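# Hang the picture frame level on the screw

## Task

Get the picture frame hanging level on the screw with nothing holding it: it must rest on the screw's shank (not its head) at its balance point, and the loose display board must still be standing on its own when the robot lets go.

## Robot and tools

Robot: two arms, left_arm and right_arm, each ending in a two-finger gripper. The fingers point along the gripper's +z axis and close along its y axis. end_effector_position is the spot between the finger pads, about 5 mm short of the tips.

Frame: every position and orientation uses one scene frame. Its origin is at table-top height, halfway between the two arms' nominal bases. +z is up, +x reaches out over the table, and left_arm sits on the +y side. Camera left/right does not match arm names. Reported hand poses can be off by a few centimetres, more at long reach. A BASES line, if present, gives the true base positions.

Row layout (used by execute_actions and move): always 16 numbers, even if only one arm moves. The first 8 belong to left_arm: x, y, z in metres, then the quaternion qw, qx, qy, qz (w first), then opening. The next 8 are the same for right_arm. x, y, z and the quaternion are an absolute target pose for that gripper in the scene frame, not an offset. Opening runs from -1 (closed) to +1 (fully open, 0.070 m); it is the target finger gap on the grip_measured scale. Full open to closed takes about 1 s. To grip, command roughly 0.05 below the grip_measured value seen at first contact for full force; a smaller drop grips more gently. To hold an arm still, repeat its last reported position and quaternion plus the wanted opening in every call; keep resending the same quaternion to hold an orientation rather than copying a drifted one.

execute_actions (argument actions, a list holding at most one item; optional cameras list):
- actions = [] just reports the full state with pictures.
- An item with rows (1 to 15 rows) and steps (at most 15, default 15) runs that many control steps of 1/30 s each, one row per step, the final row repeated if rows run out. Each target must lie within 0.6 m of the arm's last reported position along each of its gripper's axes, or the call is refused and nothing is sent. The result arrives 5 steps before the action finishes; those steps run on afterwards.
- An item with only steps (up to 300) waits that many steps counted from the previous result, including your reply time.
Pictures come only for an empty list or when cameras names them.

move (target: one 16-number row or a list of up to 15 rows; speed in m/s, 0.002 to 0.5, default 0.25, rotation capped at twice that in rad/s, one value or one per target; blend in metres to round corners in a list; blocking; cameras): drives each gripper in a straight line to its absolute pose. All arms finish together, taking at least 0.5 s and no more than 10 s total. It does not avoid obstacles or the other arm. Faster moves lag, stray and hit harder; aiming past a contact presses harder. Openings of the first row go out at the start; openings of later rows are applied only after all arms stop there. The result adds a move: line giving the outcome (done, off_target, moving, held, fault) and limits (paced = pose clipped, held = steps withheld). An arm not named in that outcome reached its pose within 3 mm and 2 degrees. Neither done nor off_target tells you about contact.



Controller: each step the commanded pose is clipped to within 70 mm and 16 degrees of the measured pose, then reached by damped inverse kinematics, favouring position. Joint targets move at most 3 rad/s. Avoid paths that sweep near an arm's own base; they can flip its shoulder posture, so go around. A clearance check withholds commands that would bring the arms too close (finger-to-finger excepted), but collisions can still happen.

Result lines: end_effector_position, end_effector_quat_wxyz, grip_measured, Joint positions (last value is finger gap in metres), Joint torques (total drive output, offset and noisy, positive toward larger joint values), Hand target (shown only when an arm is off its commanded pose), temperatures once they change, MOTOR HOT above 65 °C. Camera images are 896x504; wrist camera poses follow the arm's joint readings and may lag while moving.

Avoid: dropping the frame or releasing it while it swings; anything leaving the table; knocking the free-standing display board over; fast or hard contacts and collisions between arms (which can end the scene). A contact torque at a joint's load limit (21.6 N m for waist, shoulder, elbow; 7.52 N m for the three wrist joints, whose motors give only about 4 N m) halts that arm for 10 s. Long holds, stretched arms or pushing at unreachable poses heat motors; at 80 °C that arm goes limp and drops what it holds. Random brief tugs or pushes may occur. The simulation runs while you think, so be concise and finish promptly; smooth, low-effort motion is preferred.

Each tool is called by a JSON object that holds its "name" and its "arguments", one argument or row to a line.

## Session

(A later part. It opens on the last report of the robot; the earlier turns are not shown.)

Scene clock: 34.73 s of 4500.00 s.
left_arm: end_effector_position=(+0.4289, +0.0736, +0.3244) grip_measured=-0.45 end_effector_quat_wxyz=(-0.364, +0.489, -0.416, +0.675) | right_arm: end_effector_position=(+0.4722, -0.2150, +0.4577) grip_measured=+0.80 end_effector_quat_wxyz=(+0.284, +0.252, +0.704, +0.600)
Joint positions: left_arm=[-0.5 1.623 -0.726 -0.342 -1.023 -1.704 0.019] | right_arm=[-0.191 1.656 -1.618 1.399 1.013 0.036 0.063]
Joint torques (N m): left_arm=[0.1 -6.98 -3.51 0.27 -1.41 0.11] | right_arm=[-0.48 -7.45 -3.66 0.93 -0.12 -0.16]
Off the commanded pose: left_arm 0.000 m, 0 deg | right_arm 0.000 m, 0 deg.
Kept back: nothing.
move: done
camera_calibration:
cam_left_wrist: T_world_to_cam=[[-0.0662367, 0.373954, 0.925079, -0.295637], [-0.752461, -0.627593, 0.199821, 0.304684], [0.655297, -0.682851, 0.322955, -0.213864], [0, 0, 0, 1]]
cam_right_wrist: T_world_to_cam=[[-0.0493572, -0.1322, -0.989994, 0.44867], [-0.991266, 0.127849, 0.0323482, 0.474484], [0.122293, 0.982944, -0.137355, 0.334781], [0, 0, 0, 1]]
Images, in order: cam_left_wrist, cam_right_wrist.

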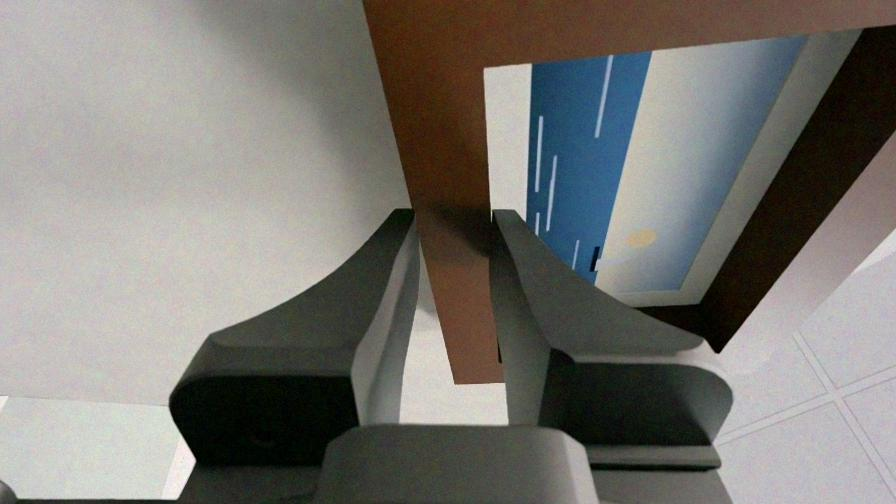

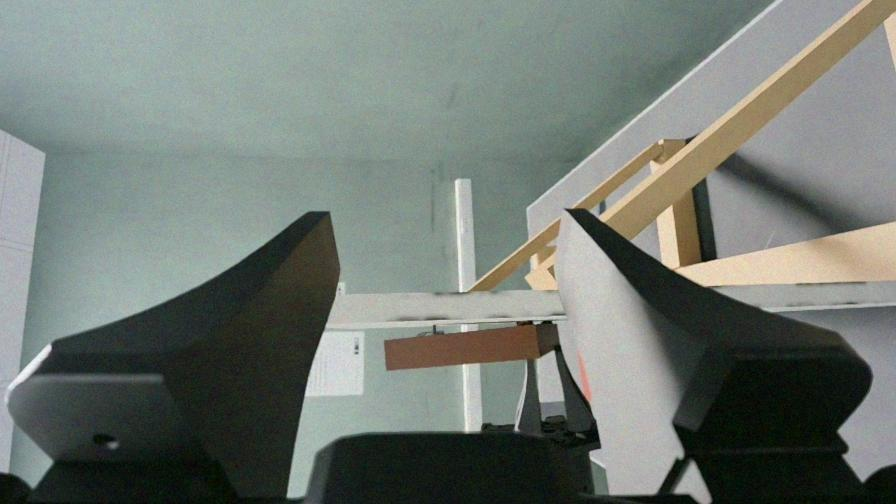

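{"name": "move", "arguments": {
  "target": [0.429,0.0735,0.3245,0.3645,-0.4882,0.4160,-0.6750,-0.52,0.472,-0.215,0.458,0.284,0.252,0.704,0.600,0.8],
  "speed": 0.02,
  "cameras": ["all"]
}}

{"name": "zoom_image", "arguments": {
  "camera": "cam_head_left",
  "region": [355, 20, 475, 110]
}}

{"name": "zoom_image", "arguments": {
  "camera": "cam_head_right",
  "region": [345, 20, 465, 110]
}}

Scene clock: 36.50 s of 4500.00 s.
left_arm: end_effector_position=(+0.4289, +0.0736, +0.3244) grip_measured=-0.45 end_effector_quat_wxyz=(-0.364, +0.489, -0.416, +0.675) | right_arm: end_effector_position=(+0.4722, -0.2150, +0.4577) grip_measured=+0.80 end_effector_quat_wxyz=(+0.284, +0.252, +0.704, +0.600)
Joint positions: left_arm=[-0.5 1.623 -0.726 -0.342 -1.023 -1.704 0.019] | right_arm=[-0.191 1.656 -1.618 1.399 1.013 0.036 0.063]
Joint torques (N m): left_arm=[-0.27 -7.13 -3.79 0.24 -1.34 0.09] | right_arm=[-0.49 -7.41 -3.7 0.93 -0.14 -0.15]
Off the commanded pose: left_arm 0.000 m, 0 deg | right_arm 0.000 m, 0 deg.
Kept back: nothing.
move: done
camera_calibration:
cam_left_wrist: T_world_to_cam=[[-0.0662367, 0.373954, 0.925079, -0.295637], [-0.752461, -0.627593, 0.199821, 0.304684], [0.655297, -0.682851, 0.322955, -0.213864], [0, 0, 0, 1]]
cam_right_wrist: T_world_to_cam=[[-0.0493572, -0.1322, -0.989994, 0.44867], [-0.991266, 0.127849, 0.0323482, 0.474484], [0.122293, 0.982944, -0.137355, 0.334781], [0, 0, 0, 1]]

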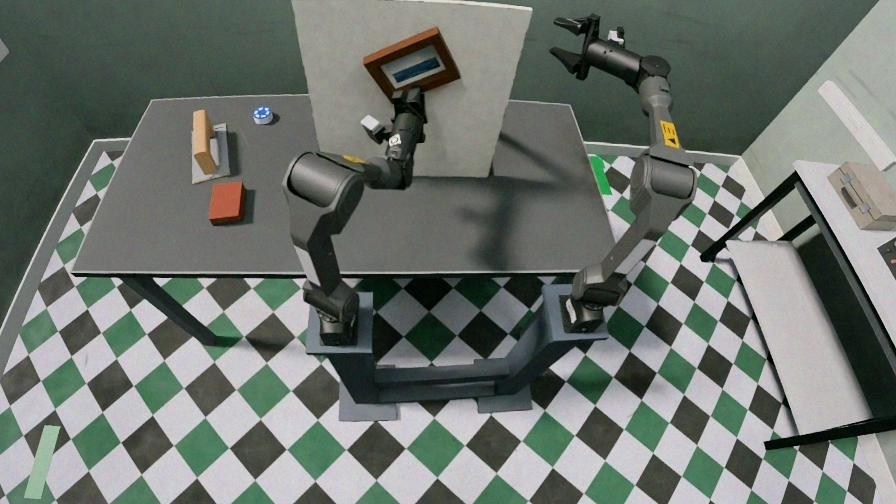

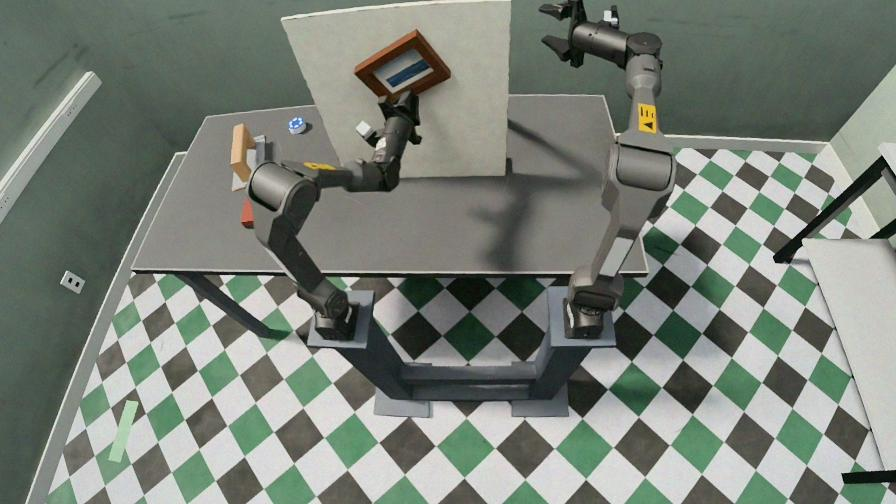

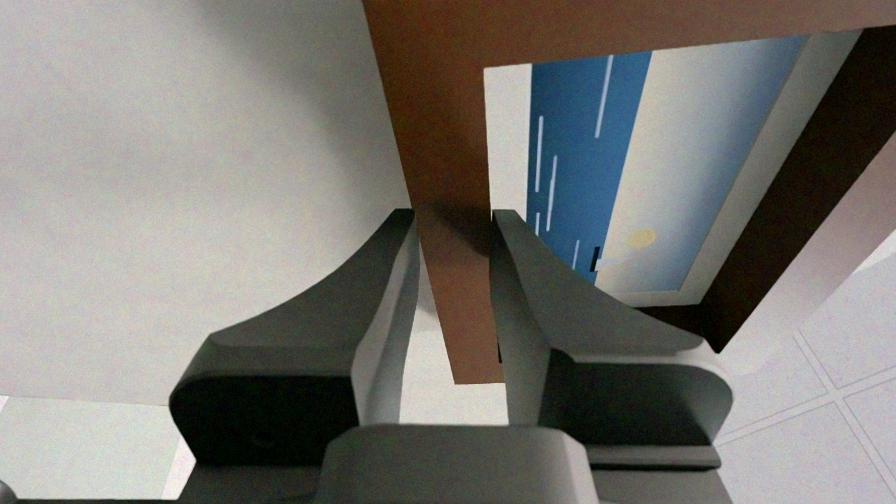

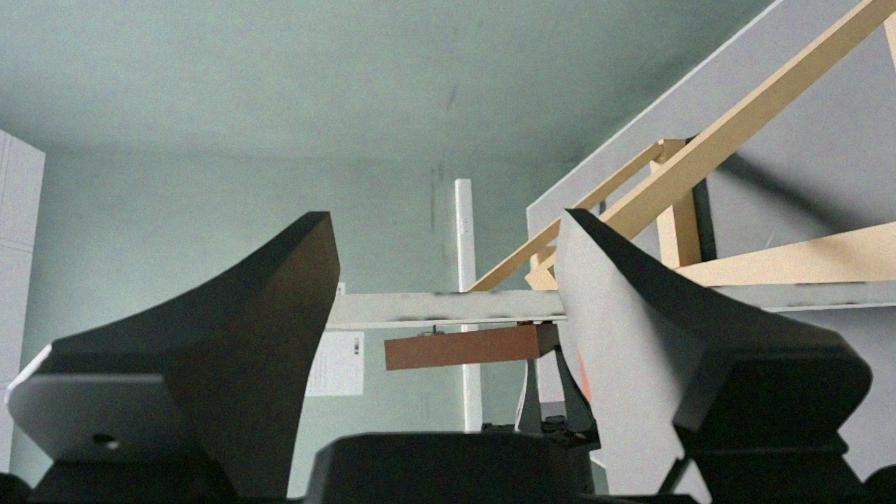

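Scaled by 4.200 from the camera's 896x504 image, which has a finer 1280x720 frame.

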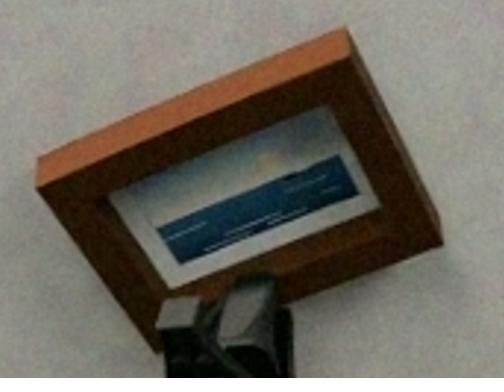

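Scaled by 4.200 from the camera's 896x504 image, which has a finer 1280x720 frame.

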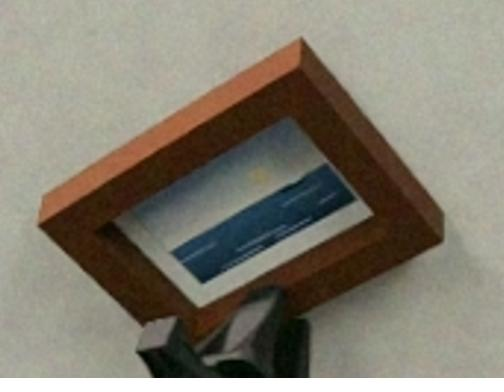

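{"name": "move", "arguments": {
  "target": [
    [0.4275,0.0736,0.3262,0.3645,-0.4882,0.4160,-0.6750,-0.52,0.472,-0.215,0.458,0.284,0.252,0.704,0.600,0.8],
    [0.4275,0.0853,0.3207,0.3938,-0.4652,0.4566,-0.6486,-0.52,0.472,-0.215,0.458,0.284,0.252,0.704,0.600,0.8],
    [0.4275,0.0975,0.3168,0.4215,-0.4403,0.4954,-0.6195,-0.52,0.472,-0.215,0.458,0.284,0.252,0.704,0.600,0.8],
    [0.4275,0.1101,0.3145,0.4476,-0.4138,0.5323,-0.5881,-0.52,0.472,-0.215,0.458,0.284,0.252,0.704,0.600,0.8],
    [0.4275,0.1226,0.3138,0.4713,-0.3865,0.5662,-0.5555,-0.52,0.472,-0.215,0.458,0.284,0.252,0.704,0.600,0.8]
  ],
  "speed": 0.045,
  "blend": [0.001,0.003,0.003,0.003,0],
  "cameras": ["all"]
}}

{"name": "zoom_image", "arguments": {
  "camera": "cam_right_wrist",
  "region": [375, 300, 475, 380]
}}

{"name": "zoom_image", "arguments": {
  "camera": "cam_head_left",
  "region": [355, 20, 475, 110]
}}

{"name": "zoom_image", "arguments": {
  "camera": "cam_head_right",
  "region": [345, 20, 465, 110]
}}

Scene clock: 46.13 s of 4500.00 s.
left_arm: end_effector_position=(+0.4270, +0.1216, +0.3171) grip_measured=-0.49 end_effector_quat_wxyz=(+0.473, -0.383, +0.563, -0.559) | right_arm: end_effector_position=(+0.4722, -0.2150, +0.4577) grip_measured=+0.80 end_effector_quat_wxyz=(+0.284, +0.252, +0.704, +0.600)
Joint positions: left_arm=[-0.253 1.502 -0.665 0.018 -0.822 -1.478 0.018] | right_arm=[-0.191 1.656 -1.618 1.399 1.013 0.036 0.063]
Joint torques (N m): left_arm=[8.69 3.3 4.99 -1.98 4.91 -0.15] | right_arm=[-0.43 -7.35 -3.71 0.91 -0.21 -0.11]
Hand target: left_arm +0.4275, +0.1226, +0.3138; +0.471, -0.386, +0.566, -0.555 | right_arm +0.4720, -0.2150, +0.4580; +0.284, +0.252, +0.704, +0.600
Off the commanded pose: left_arm 0.003 m, 1 deg | right_arm 0.000 m, 0 deg.
Kept back: nothing.
move: done
camera_calibration:
cam_left_wrist: T_world_to_cam=[[-0.0775244, -0.0991279, 0.99205, -0.265834], [-0.753317, -0.645973, -0.123416, 0.439895], [0.653072, -0.756896, -0.0245961, -0.0572903], [0, 0, 0, 1]]
cam_right_wrist: T_world_to_cam=[[-0.0493572, -0.1322, -0.989994, 0.44867], [-0.991266, 0.127849, 0.0323482, 0.474484], [0.122293, 0.982944, -0.137355, 0.334781], [0, 0, 0, 1]]

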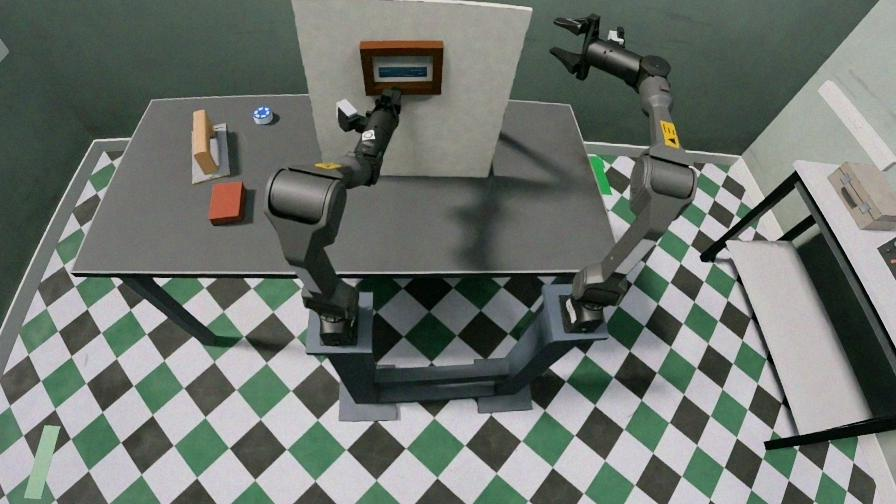

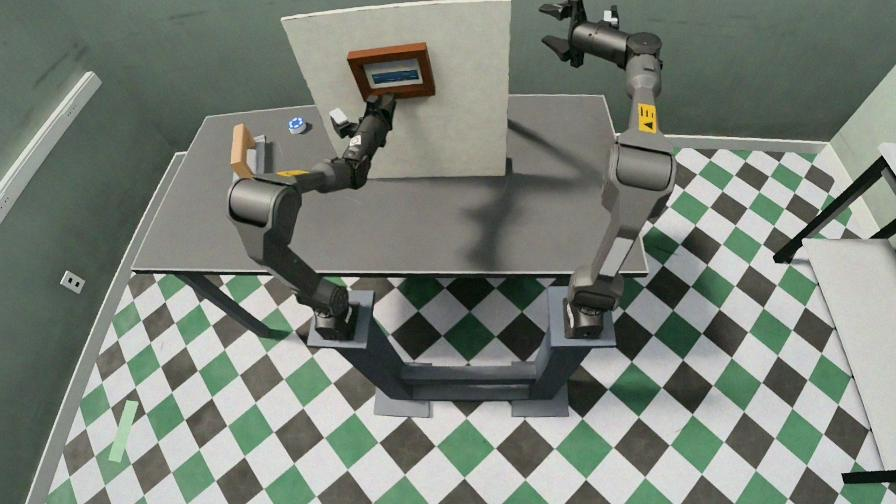

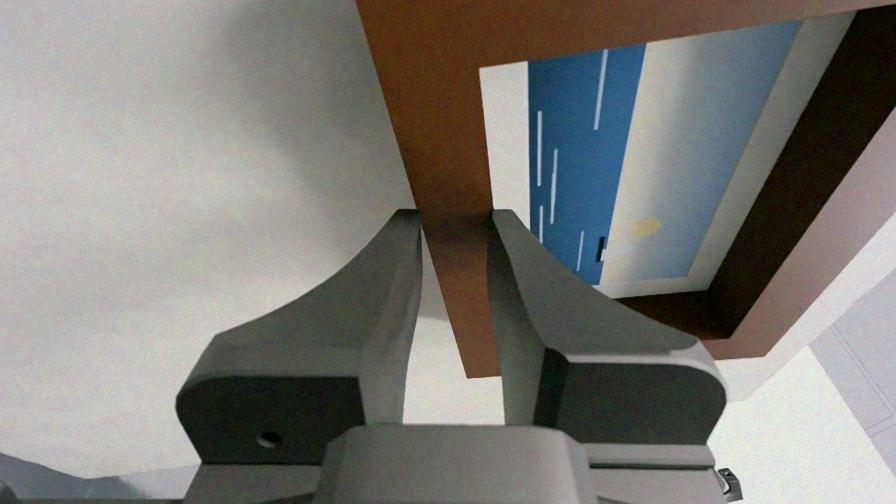

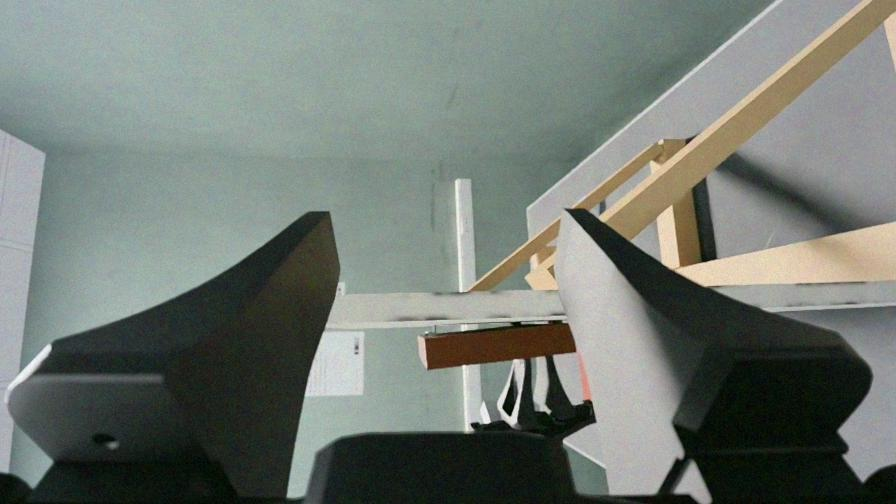

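Scaled by 5.040 from the camera's 896x504 image, which has a finer 1280x720 frame.

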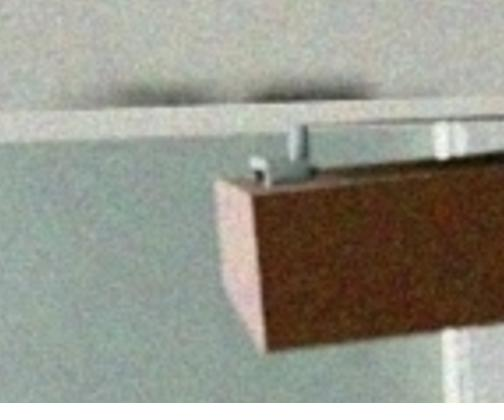

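Scaled by 4.200 from the camera's 896x504 image, which has a finer 1280x720 frame.

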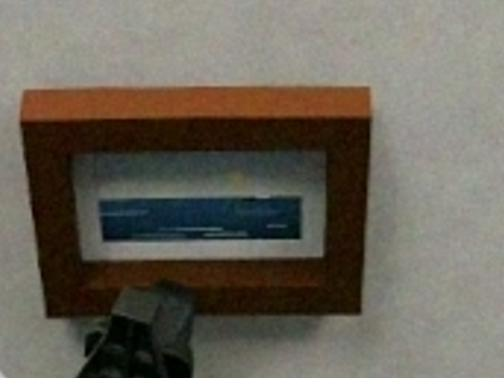

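Scaled by 4.200 from the camera's 896x504 image, which has a finer 1280x720 frame.

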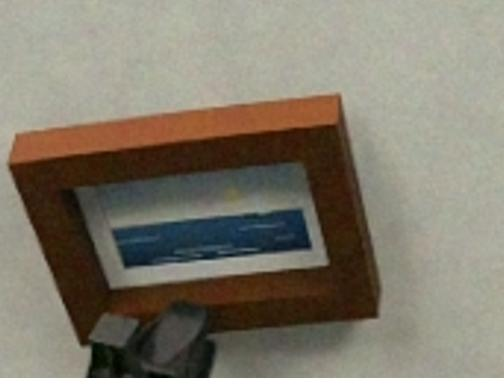

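{"name": "move", "arguments": {
  "target": [0.427,0.1195,0.3190,0.473,-0.383,0.563,-0.559,-0.52,0.472,-0.215,0.458,0.284,0.252,0.704,0.600,0.8],
  "speed": 0.03,
  "cameras": ["all"]
}}

{"name": "zoom_image", "arguments": {
  "camera": "cam_right_wrist",
  "region": [410, 315, 460, 345]
}}

Scene clock: 47.87 s of 4500.00 s.
left_arm: end_effector_position=(+0.4273, +0.1210, +0.3167) grip_measured=-0.49 end_effector_quat_wxyz=(+0.473, -0.386, +0.563, -0.557) | right_arm: end_effector_position=(+0.4722, -0.2150, +0.4577) grip_measured=+0.80 end_effector_quat_wxyz=(+0.284, +0.252, +0.704, +0.600)
Joint positions: left_arm=[-0.26 1.502 -0.668 0.003 -0.815 -1.47 0.018] | right_arm=[-0.191 1.656 -1.618 1.399 1.013 0.036 0.063]
Joint torques (N m): left_arm=[2.44 2.36 0.97 -0.57 3.9 -0.01] | right_arm=[-0.47 -7.41 -3.71 0.9 -0.23 -0.1]
Hand target: left_arm +0.4270, +0.1195, +0.3190; +0.473, -0.383, +0.563, -0.559 | right_arm +0.4720, -0.2150, +0.4580; +0.284, +0.252, +0.704, +0.600
Off the commanded pose: left_arm 0.003 m, 0 deg | right_arm 0.000 m, 0 deg.
Kept back: nothing.
move: done
camera_calibration:
cam_left_wrist: T_world_to_cam=[[-0.0725955, -0.0982523, 0.99251, -0.267906], [-0.751074, -0.649365, -0.119219, 0.437909], [0.656215, -0.754103, -0.0266538, -0.0590089], [0, 0, 0, 1]]
cam_right_wrist: T_world_to_cam=[[-0.0493572, -0.1322, -0.989994, 0.44867], [-0.991266, 0.127849, 0.0323482, 0.474484], [0.122293, 0.982944, -0.137355, 0.334781], [0, 0, 0, 1]]

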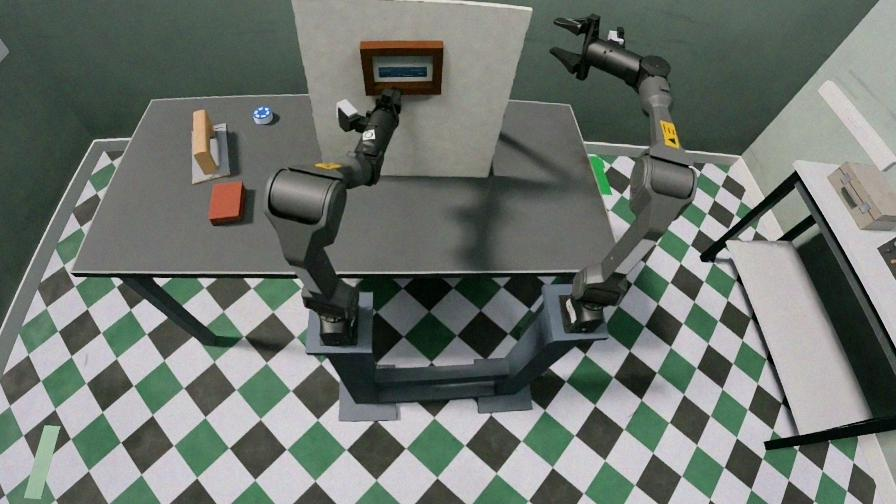

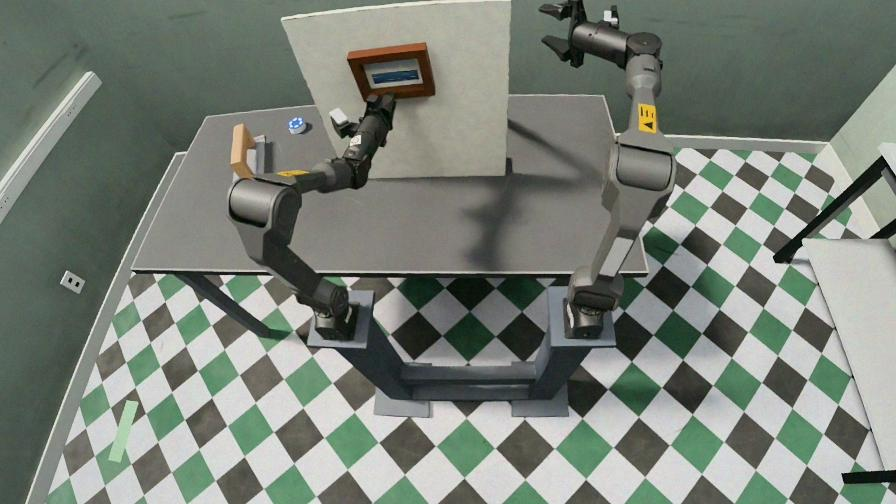

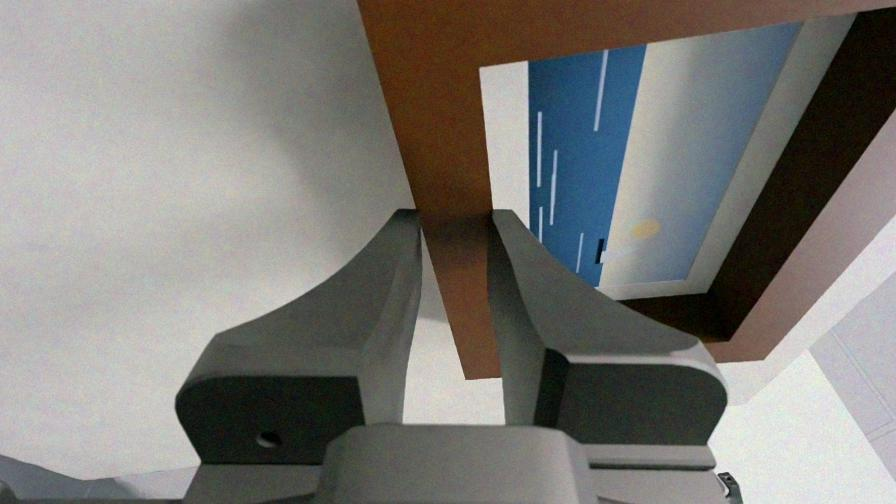

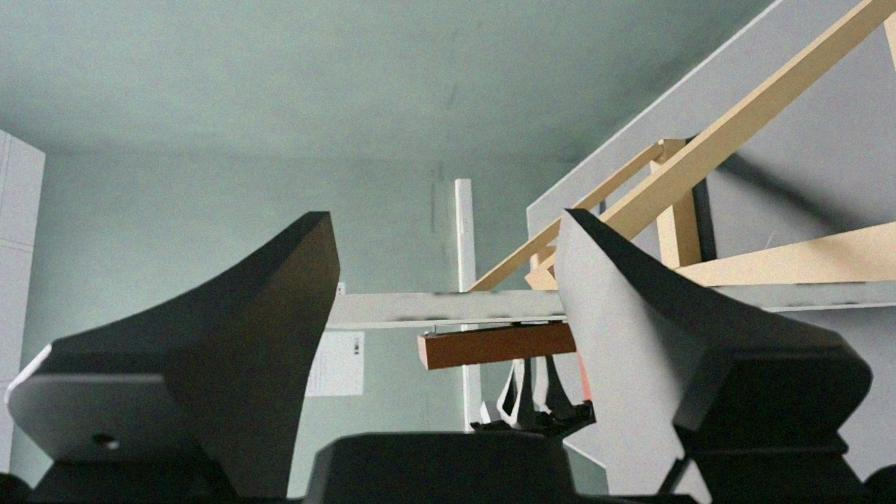

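Scaled by 10.080 from the camera's 896x504 image, which has a finer 1280x720 frame.

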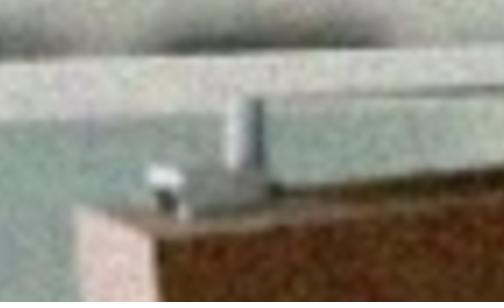

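{"name": "wait", "arguments": {
  "seconds": 0.5,
  "cameras": []
}}

Scene clock: 49.00 s of 4500.00 s.
left_arm: end_effector_position=(+0.4272, +0.1199, +0.3172) grip_measured=-0.49 end_effector_quat_wxyz=(+0.472, -0.385, +0.564, -0.558) | right_arm: end_effector_position=(+0.4722, -0.2150, +0.4577) grip_measured=+0.80 end_effector_quat_wxyz=(+0.284, +0.252, +0.704, +0.600)
Joint positions: left_arm=[-0.261 1.501 -0.67 0.005 -0.812 -1.47 0.018] | right_arm=[-0.191 1.656 -1.618 1.399 1.013 0.036 0.063]
Joint torques (N m): left_arm=[0.18 -0.5 -1.85 -0.2 1.25 0.11] | right_arm=[-0.45 -7.32 -3.72 0.9 -0.23 -0.1]
Off the commanded pose: left_arm 0.002 m, 0 deg | right_arm 0.000 m, 0 deg.
Steps of this call (1-34: nothing new was sent). Readings (end_effector_position of left_arm | right_arm):
1: (+0.4274, +0.1210, +0.3167) | (+0.4722, -0.2150, +0.4577)
2: (+0.4272, +0.1211, +0.3171) | (+0.4722, -0.2150, +0.4577)
4: (+0.4273, +0.1209, +0.3173) | (+0.4722, -0.2150, +0.4577)
8: (+0.4272, +0.1205, +0.3171) | (+0.4722, -0.2150, +0.4577)
34: the state above

{"name": "move", "arguments": {
  "target": [0.427,0.1195,0.3205,0.473,-0.385,0.564,-0.557,-0.52,0.472,-0.215,0.458,0.284,0.252,0.704,0.600,0.8],
  "speed": 0.03,
  "cameras": ["all"]
}}

{"name": "zoom_image", "arguments": {
  "camera": "cam_right_wrist",
  "region": [410, 315, 460, 345]
}}

{"name": "zoom_image", "arguments": {
  "camera": "cam_head_left",
  "region": [355, 35, 405, 75]
}}

{"name": "zoom_image", "arguments": {
  "camera": "cam_head_left",
  "region": [405, 35, 455, 75]
}}

{"name": "zoom_image", "arguments": {
  "camera": "cam_head_right",
  "region": [342, 35, 392, 75]
}}

{"name": "zoom_image", "arguments": {
  "camera": "cam_head_right",
  "region": [390, 35, 440, 75]
}}

Scene clock: 50.07 s of 4500.00 s.
left_arm: end_effector_position=(+0.4272, +0.1196, +0.3180) grip_measured=-0.49 end_effector_quat_wxyz=(+0.472, -0.386, +0.566, -0.555) | right_arm: end_effector_position=(+0.4722, -0.2150, +0.4577) grip_measured=+0.80 end_effector_quat_wxyz=(+0.284, +0.252, +0.704, +0.600)
Joint positions: left_arm=[-0.265 1.495 -0.675 -0.004 -0.794 -1.463 0.018] | right_arm=[-0.191 1.656 -1.618 1.399 1.013 0.036 0.063]
Joint torques (N m): left_arm=[-0.34 -4.06 -5.21 -0.07 -0.98 0.18] | right_arm=[-0.46 -7.4 -3.73 0.9 -0.25 -0.1]
Off the commanded pose: left_arm 0.002 m, 0 deg | right_arm 0.000 m, 0 deg.
Kept back: nothing.
move: done
camera_calibration:
cam_left_wrist: T_world_to_cam=[[-0.0665284, -0.10208, 0.992549, -0.271494], [-0.752194, -0.648452, -0.117109, 0.436728], [0.655575, -0.75438, -0.0336435, -0.0573964], [0, 0, 0, 1]]
cam_right_wrist: T_world_to_cam=[[-0.0493572, -0.1322, -0.989994, 0.44867], [-0.991266, 0.127849, 0.0323482, 0.474484], [0.122293, 0.982944, -0.137355, 0.334781], [0, 0, 0, 1]]

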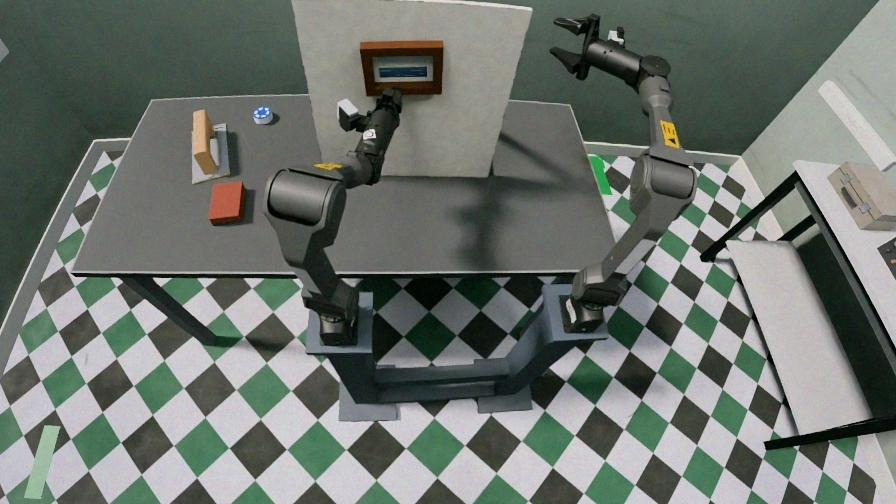

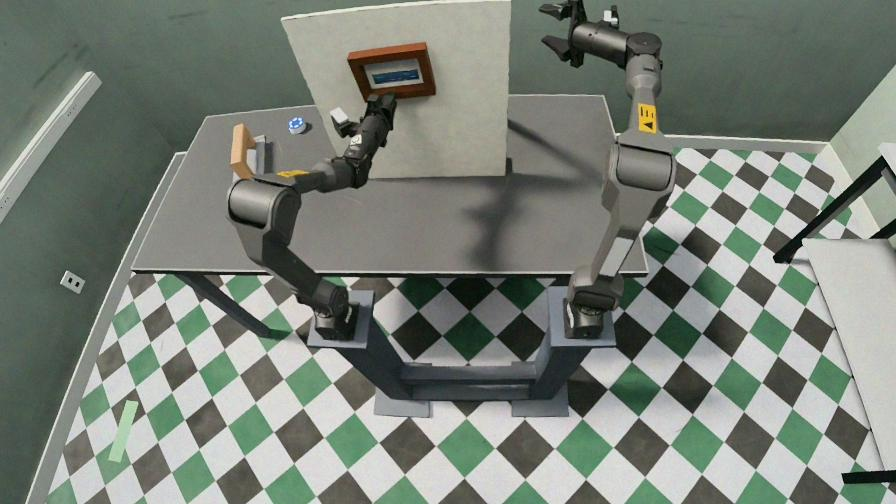

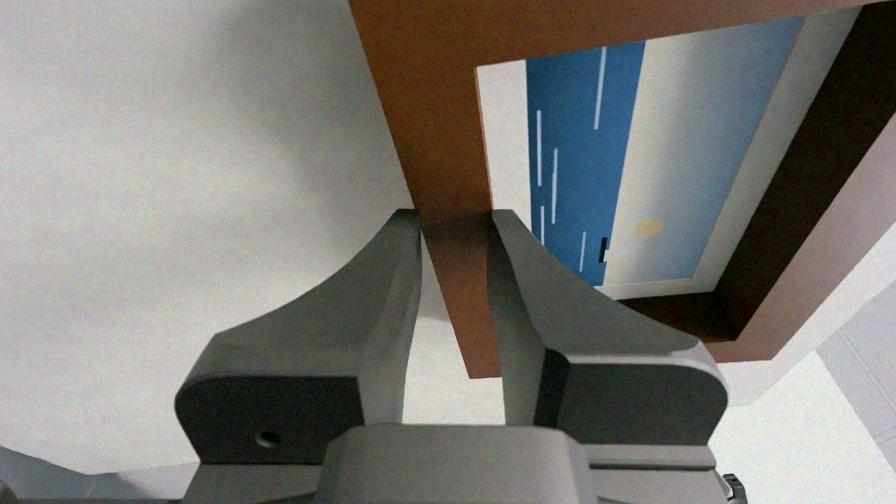

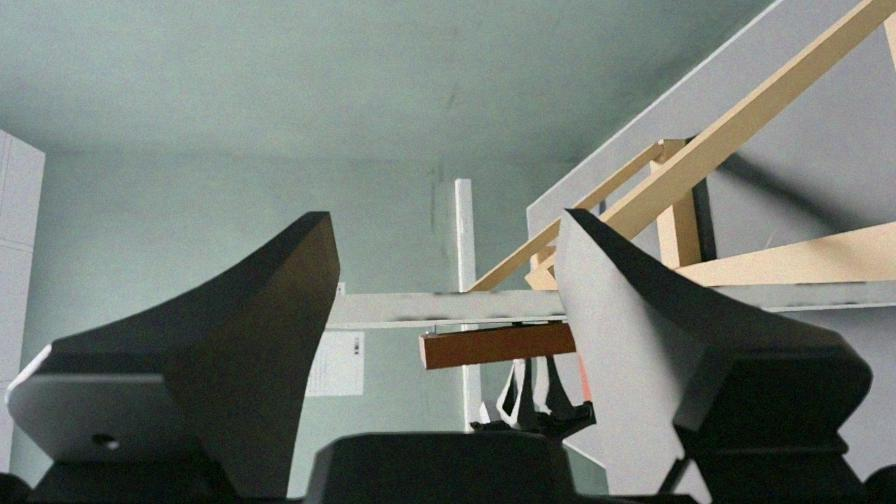

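Scaled by 10.080 from the camera's 896x504 image, which has a finer 1280x720 frame.

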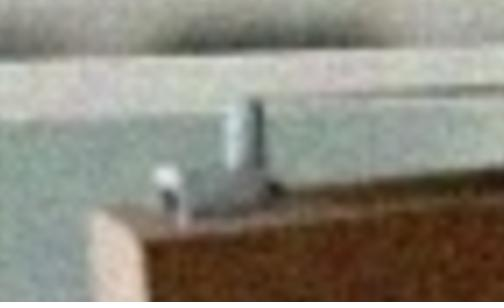

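Scaled by 10.080 from the camera's 896x504 image, which has a finer 1280x720 frame.

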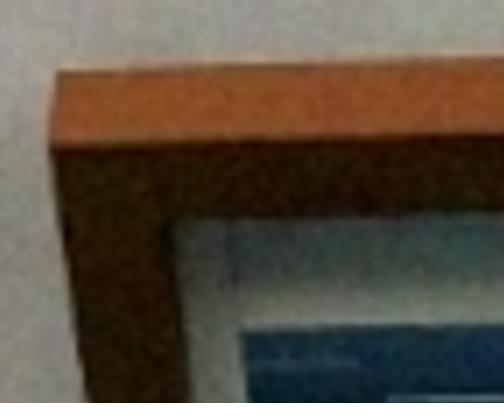

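Scaled by 10.080 from the camera's 896x504 image, which has a finer 1280x720 frame.

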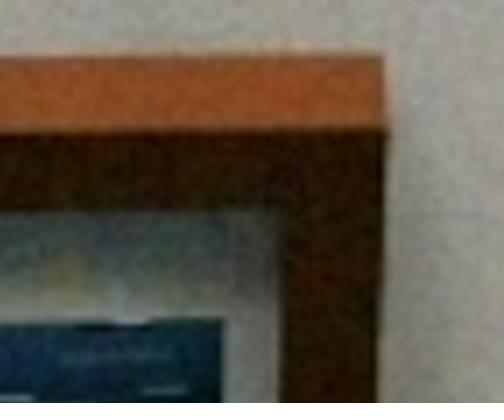

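Scaled by 10.080 from the camera's 896x504 image, which has a finer 1280x720 frame.

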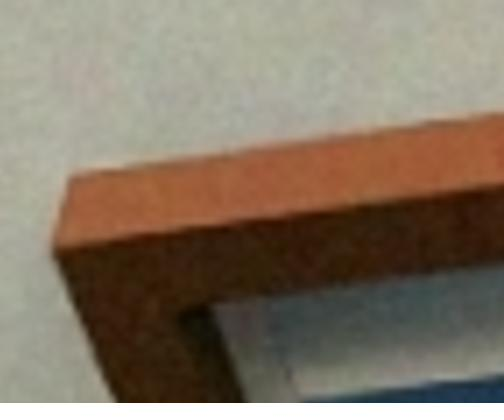

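Scaled by 10.080 from the camera's 896x504 image, which has a finer 1280x720 frame.

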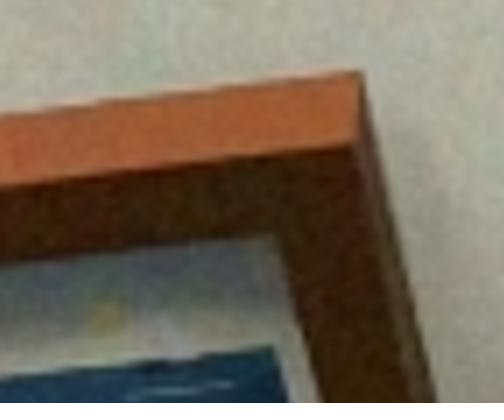

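{"name": "move", "arguments": {
  "target": [0.427,0.1205,0.3208,0.4832,-0.3711,0.5834,-0.5370,-0.52,0.473,-0.210,0.540,0.3009,0.2316,0.7442,0.5494,1.0],
  "speed": 0.07,
  "cameras": ["all"]
}}

{"name": "zoom_image", "arguments": {
  "camera": "cam_head_left",
  "region": [355, 35, 405, 75]
}}

{"name": "zoom_image", "arguments": {
  "camera": "cam_head_left",
  "region": [405, 35, 455, 75]
}}

{"name": "zoom_image", "arguments": {
  "camera": "cam_head_right",
  "region": [342, 35, 392, 75]
}}

{"name": "zoom_image", "arguments": {
  "camera": "cam_head_right",
  "region": [390, 35, 440, 75]
}}

Scene clock: 54.03 s of 4500.00 s.
left_arm: end_effector_position=(+0.4269, +0.1200, +0.3206) grip_measured=-0.49 end_effector_quat_wxyz=(+0.483, -0.371, +0.584, -0.537) | right_arm: end_effector_position=(+0.4730, -0.2102, +0.5401) grip_measured=+0.98 end_effector_quat_wxyz=(+0.301, +0.232, +0.744, +0.549)
Joint positions: left_arm=[-0.259 1.477 -0.687 0.013 -0.747 -1.414 0.018] | right_arm=[-0.159 1.836 -2.319 1.021 1.201 0.546 0.069]
Joint torques (N m): left_arm=[2.94 -5.61 -5.51 -0.28 -1.85 0.2] | right_arm=[0.55 -6.67 -3.21 0.65 -0.55 -0.08]
Off the commanded pose: left_arm 0.001 m, 0 deg | right_arm 0.000 m, 0 deg.
Kept back: nothing.
move: done
camera_calibration:
cam_left_wrist: T_world_to_cam=[[-0.0664718, -0.164899, 0.984068, -0.263801], [-0.753468, -0.638256, -0.157847, 0.449444], [0.654116, -0.751956, -0.08182, -0.0410275], [0, 0, 0, 1]]
cam_right_wrist: T_world_to_cam=[[-0.0483774, -0.269271, -0.961849, 0.486473], [-0.991238, 0.13144, 0.0130589, 0.483139], [0.122909, 0.954053, -0.27327, 0.408366], [0, 0, 0, 1]]

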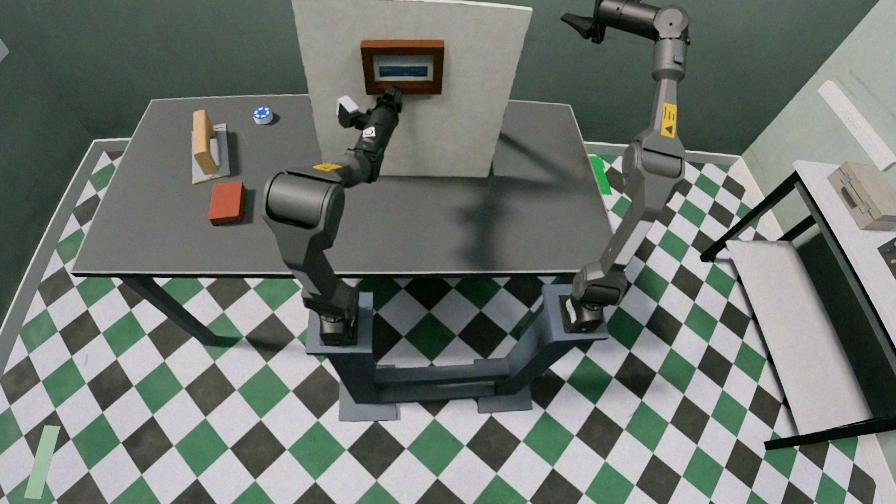

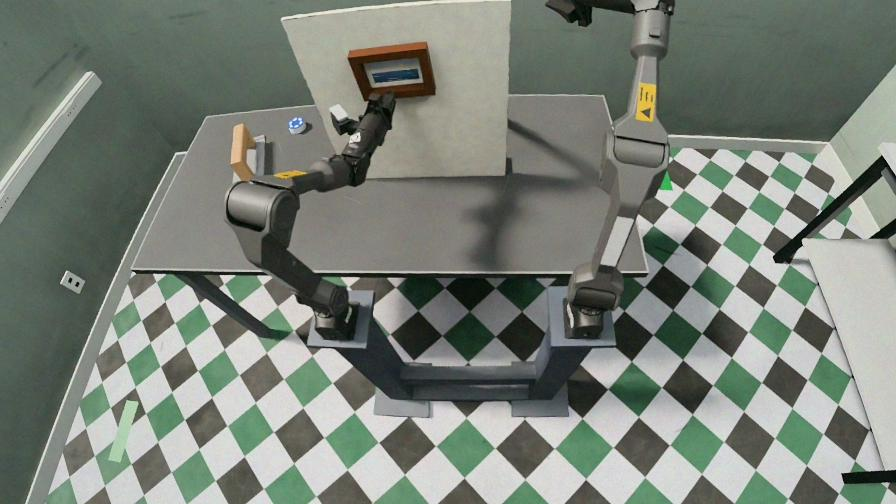

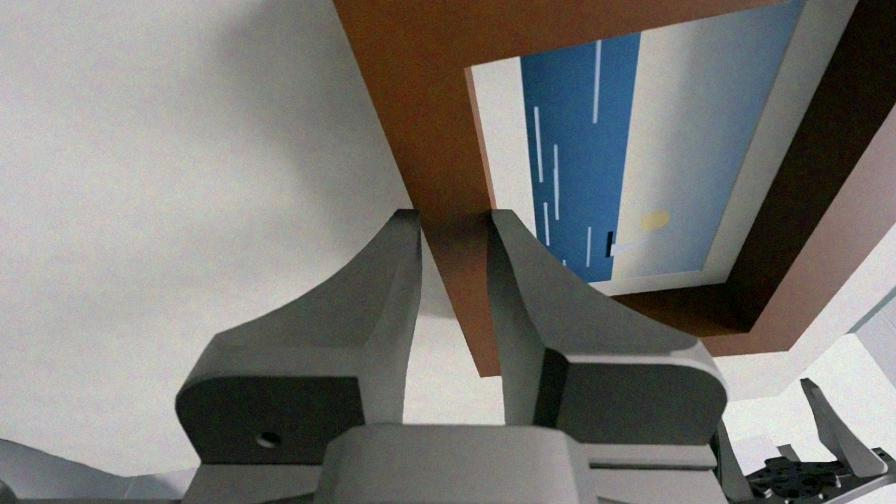

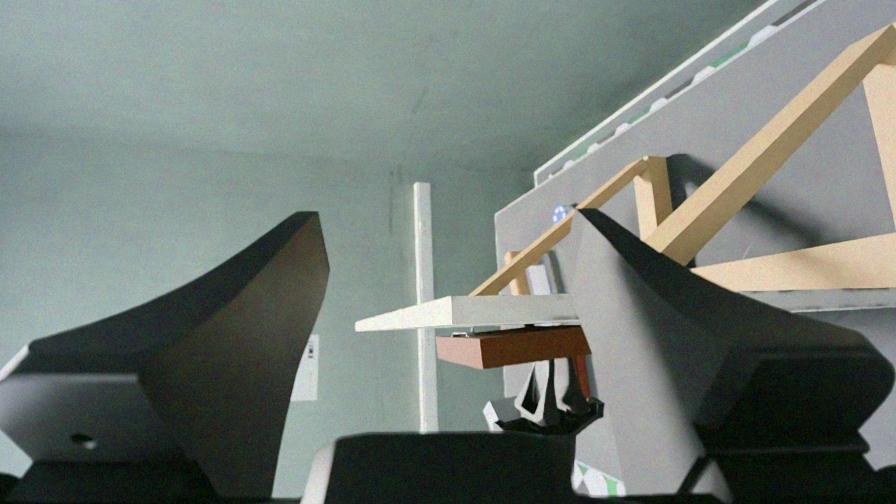

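Scaled by 10.080 from the camera's 896x504 image, which has a finer 1280x720 frame.

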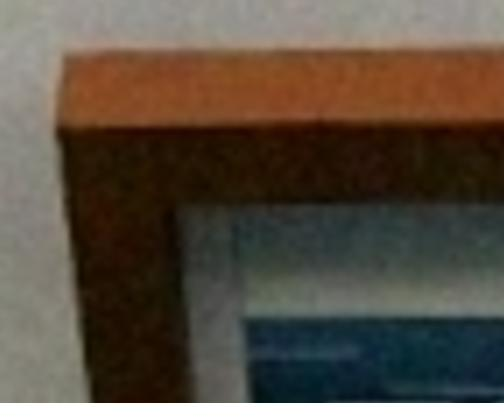

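Scaled by 10.080 from the camera's 896x504 image, which has a finer 1280x720 frame.

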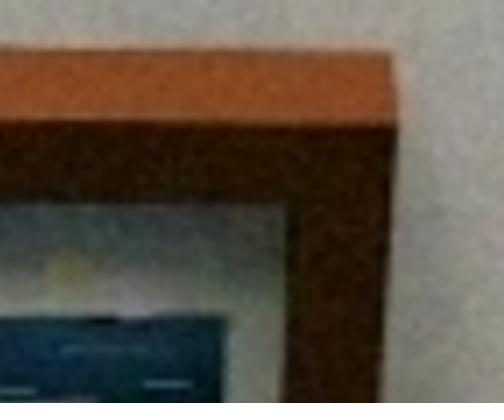

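Scaled by 10.080 from the camera's 896x504 image, which has a finer 1280x720 frame.

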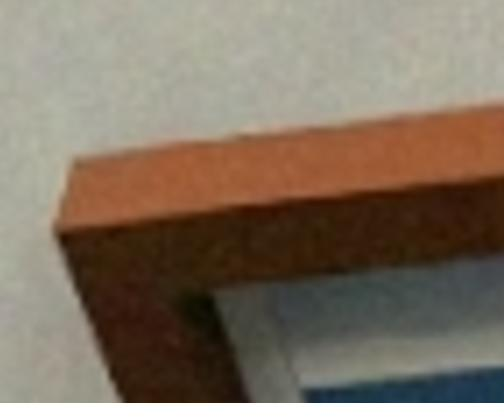

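Scaled by 10.080 from the camera's 896x504 image, which has a finer 1280x720 frame.

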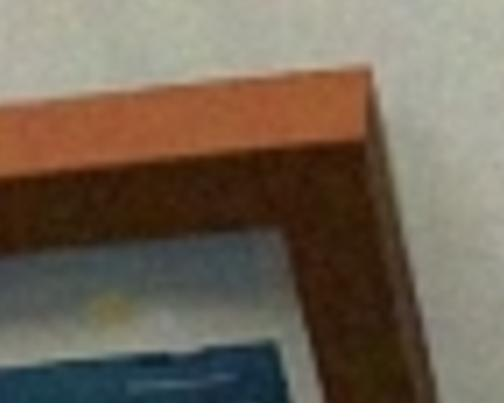

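{"name": "zoom_image", "arguments": {
  "camera": "cam_right_wrist",
  "region": [430, 300, 510, 370]
}}

{"name": "zoom_image", "arguments": {
  "camera": "cam_right_wrist",
  "region": [440, 315, 480, 345]
}}

Scaled by 6.300 from the camera's 896x504 image, which has a finer 1280x720 frame.

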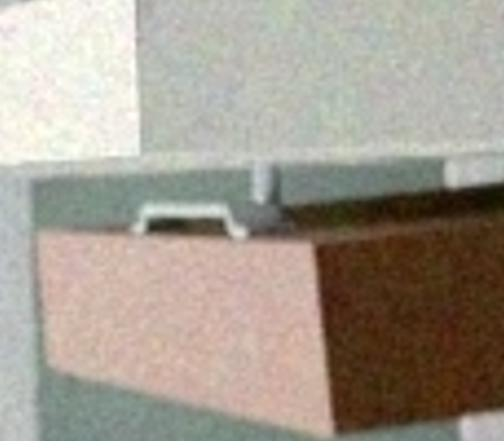

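Scaled by 12.600 from the camera's 896x504 image, which has a finer 1280x720 frame.

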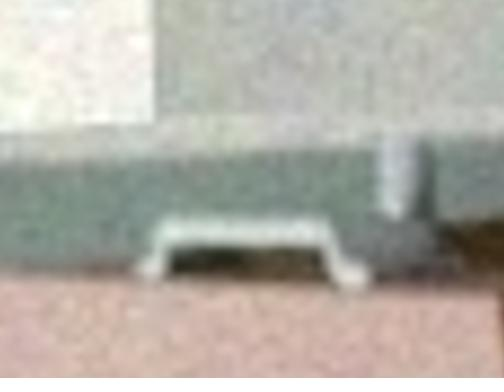

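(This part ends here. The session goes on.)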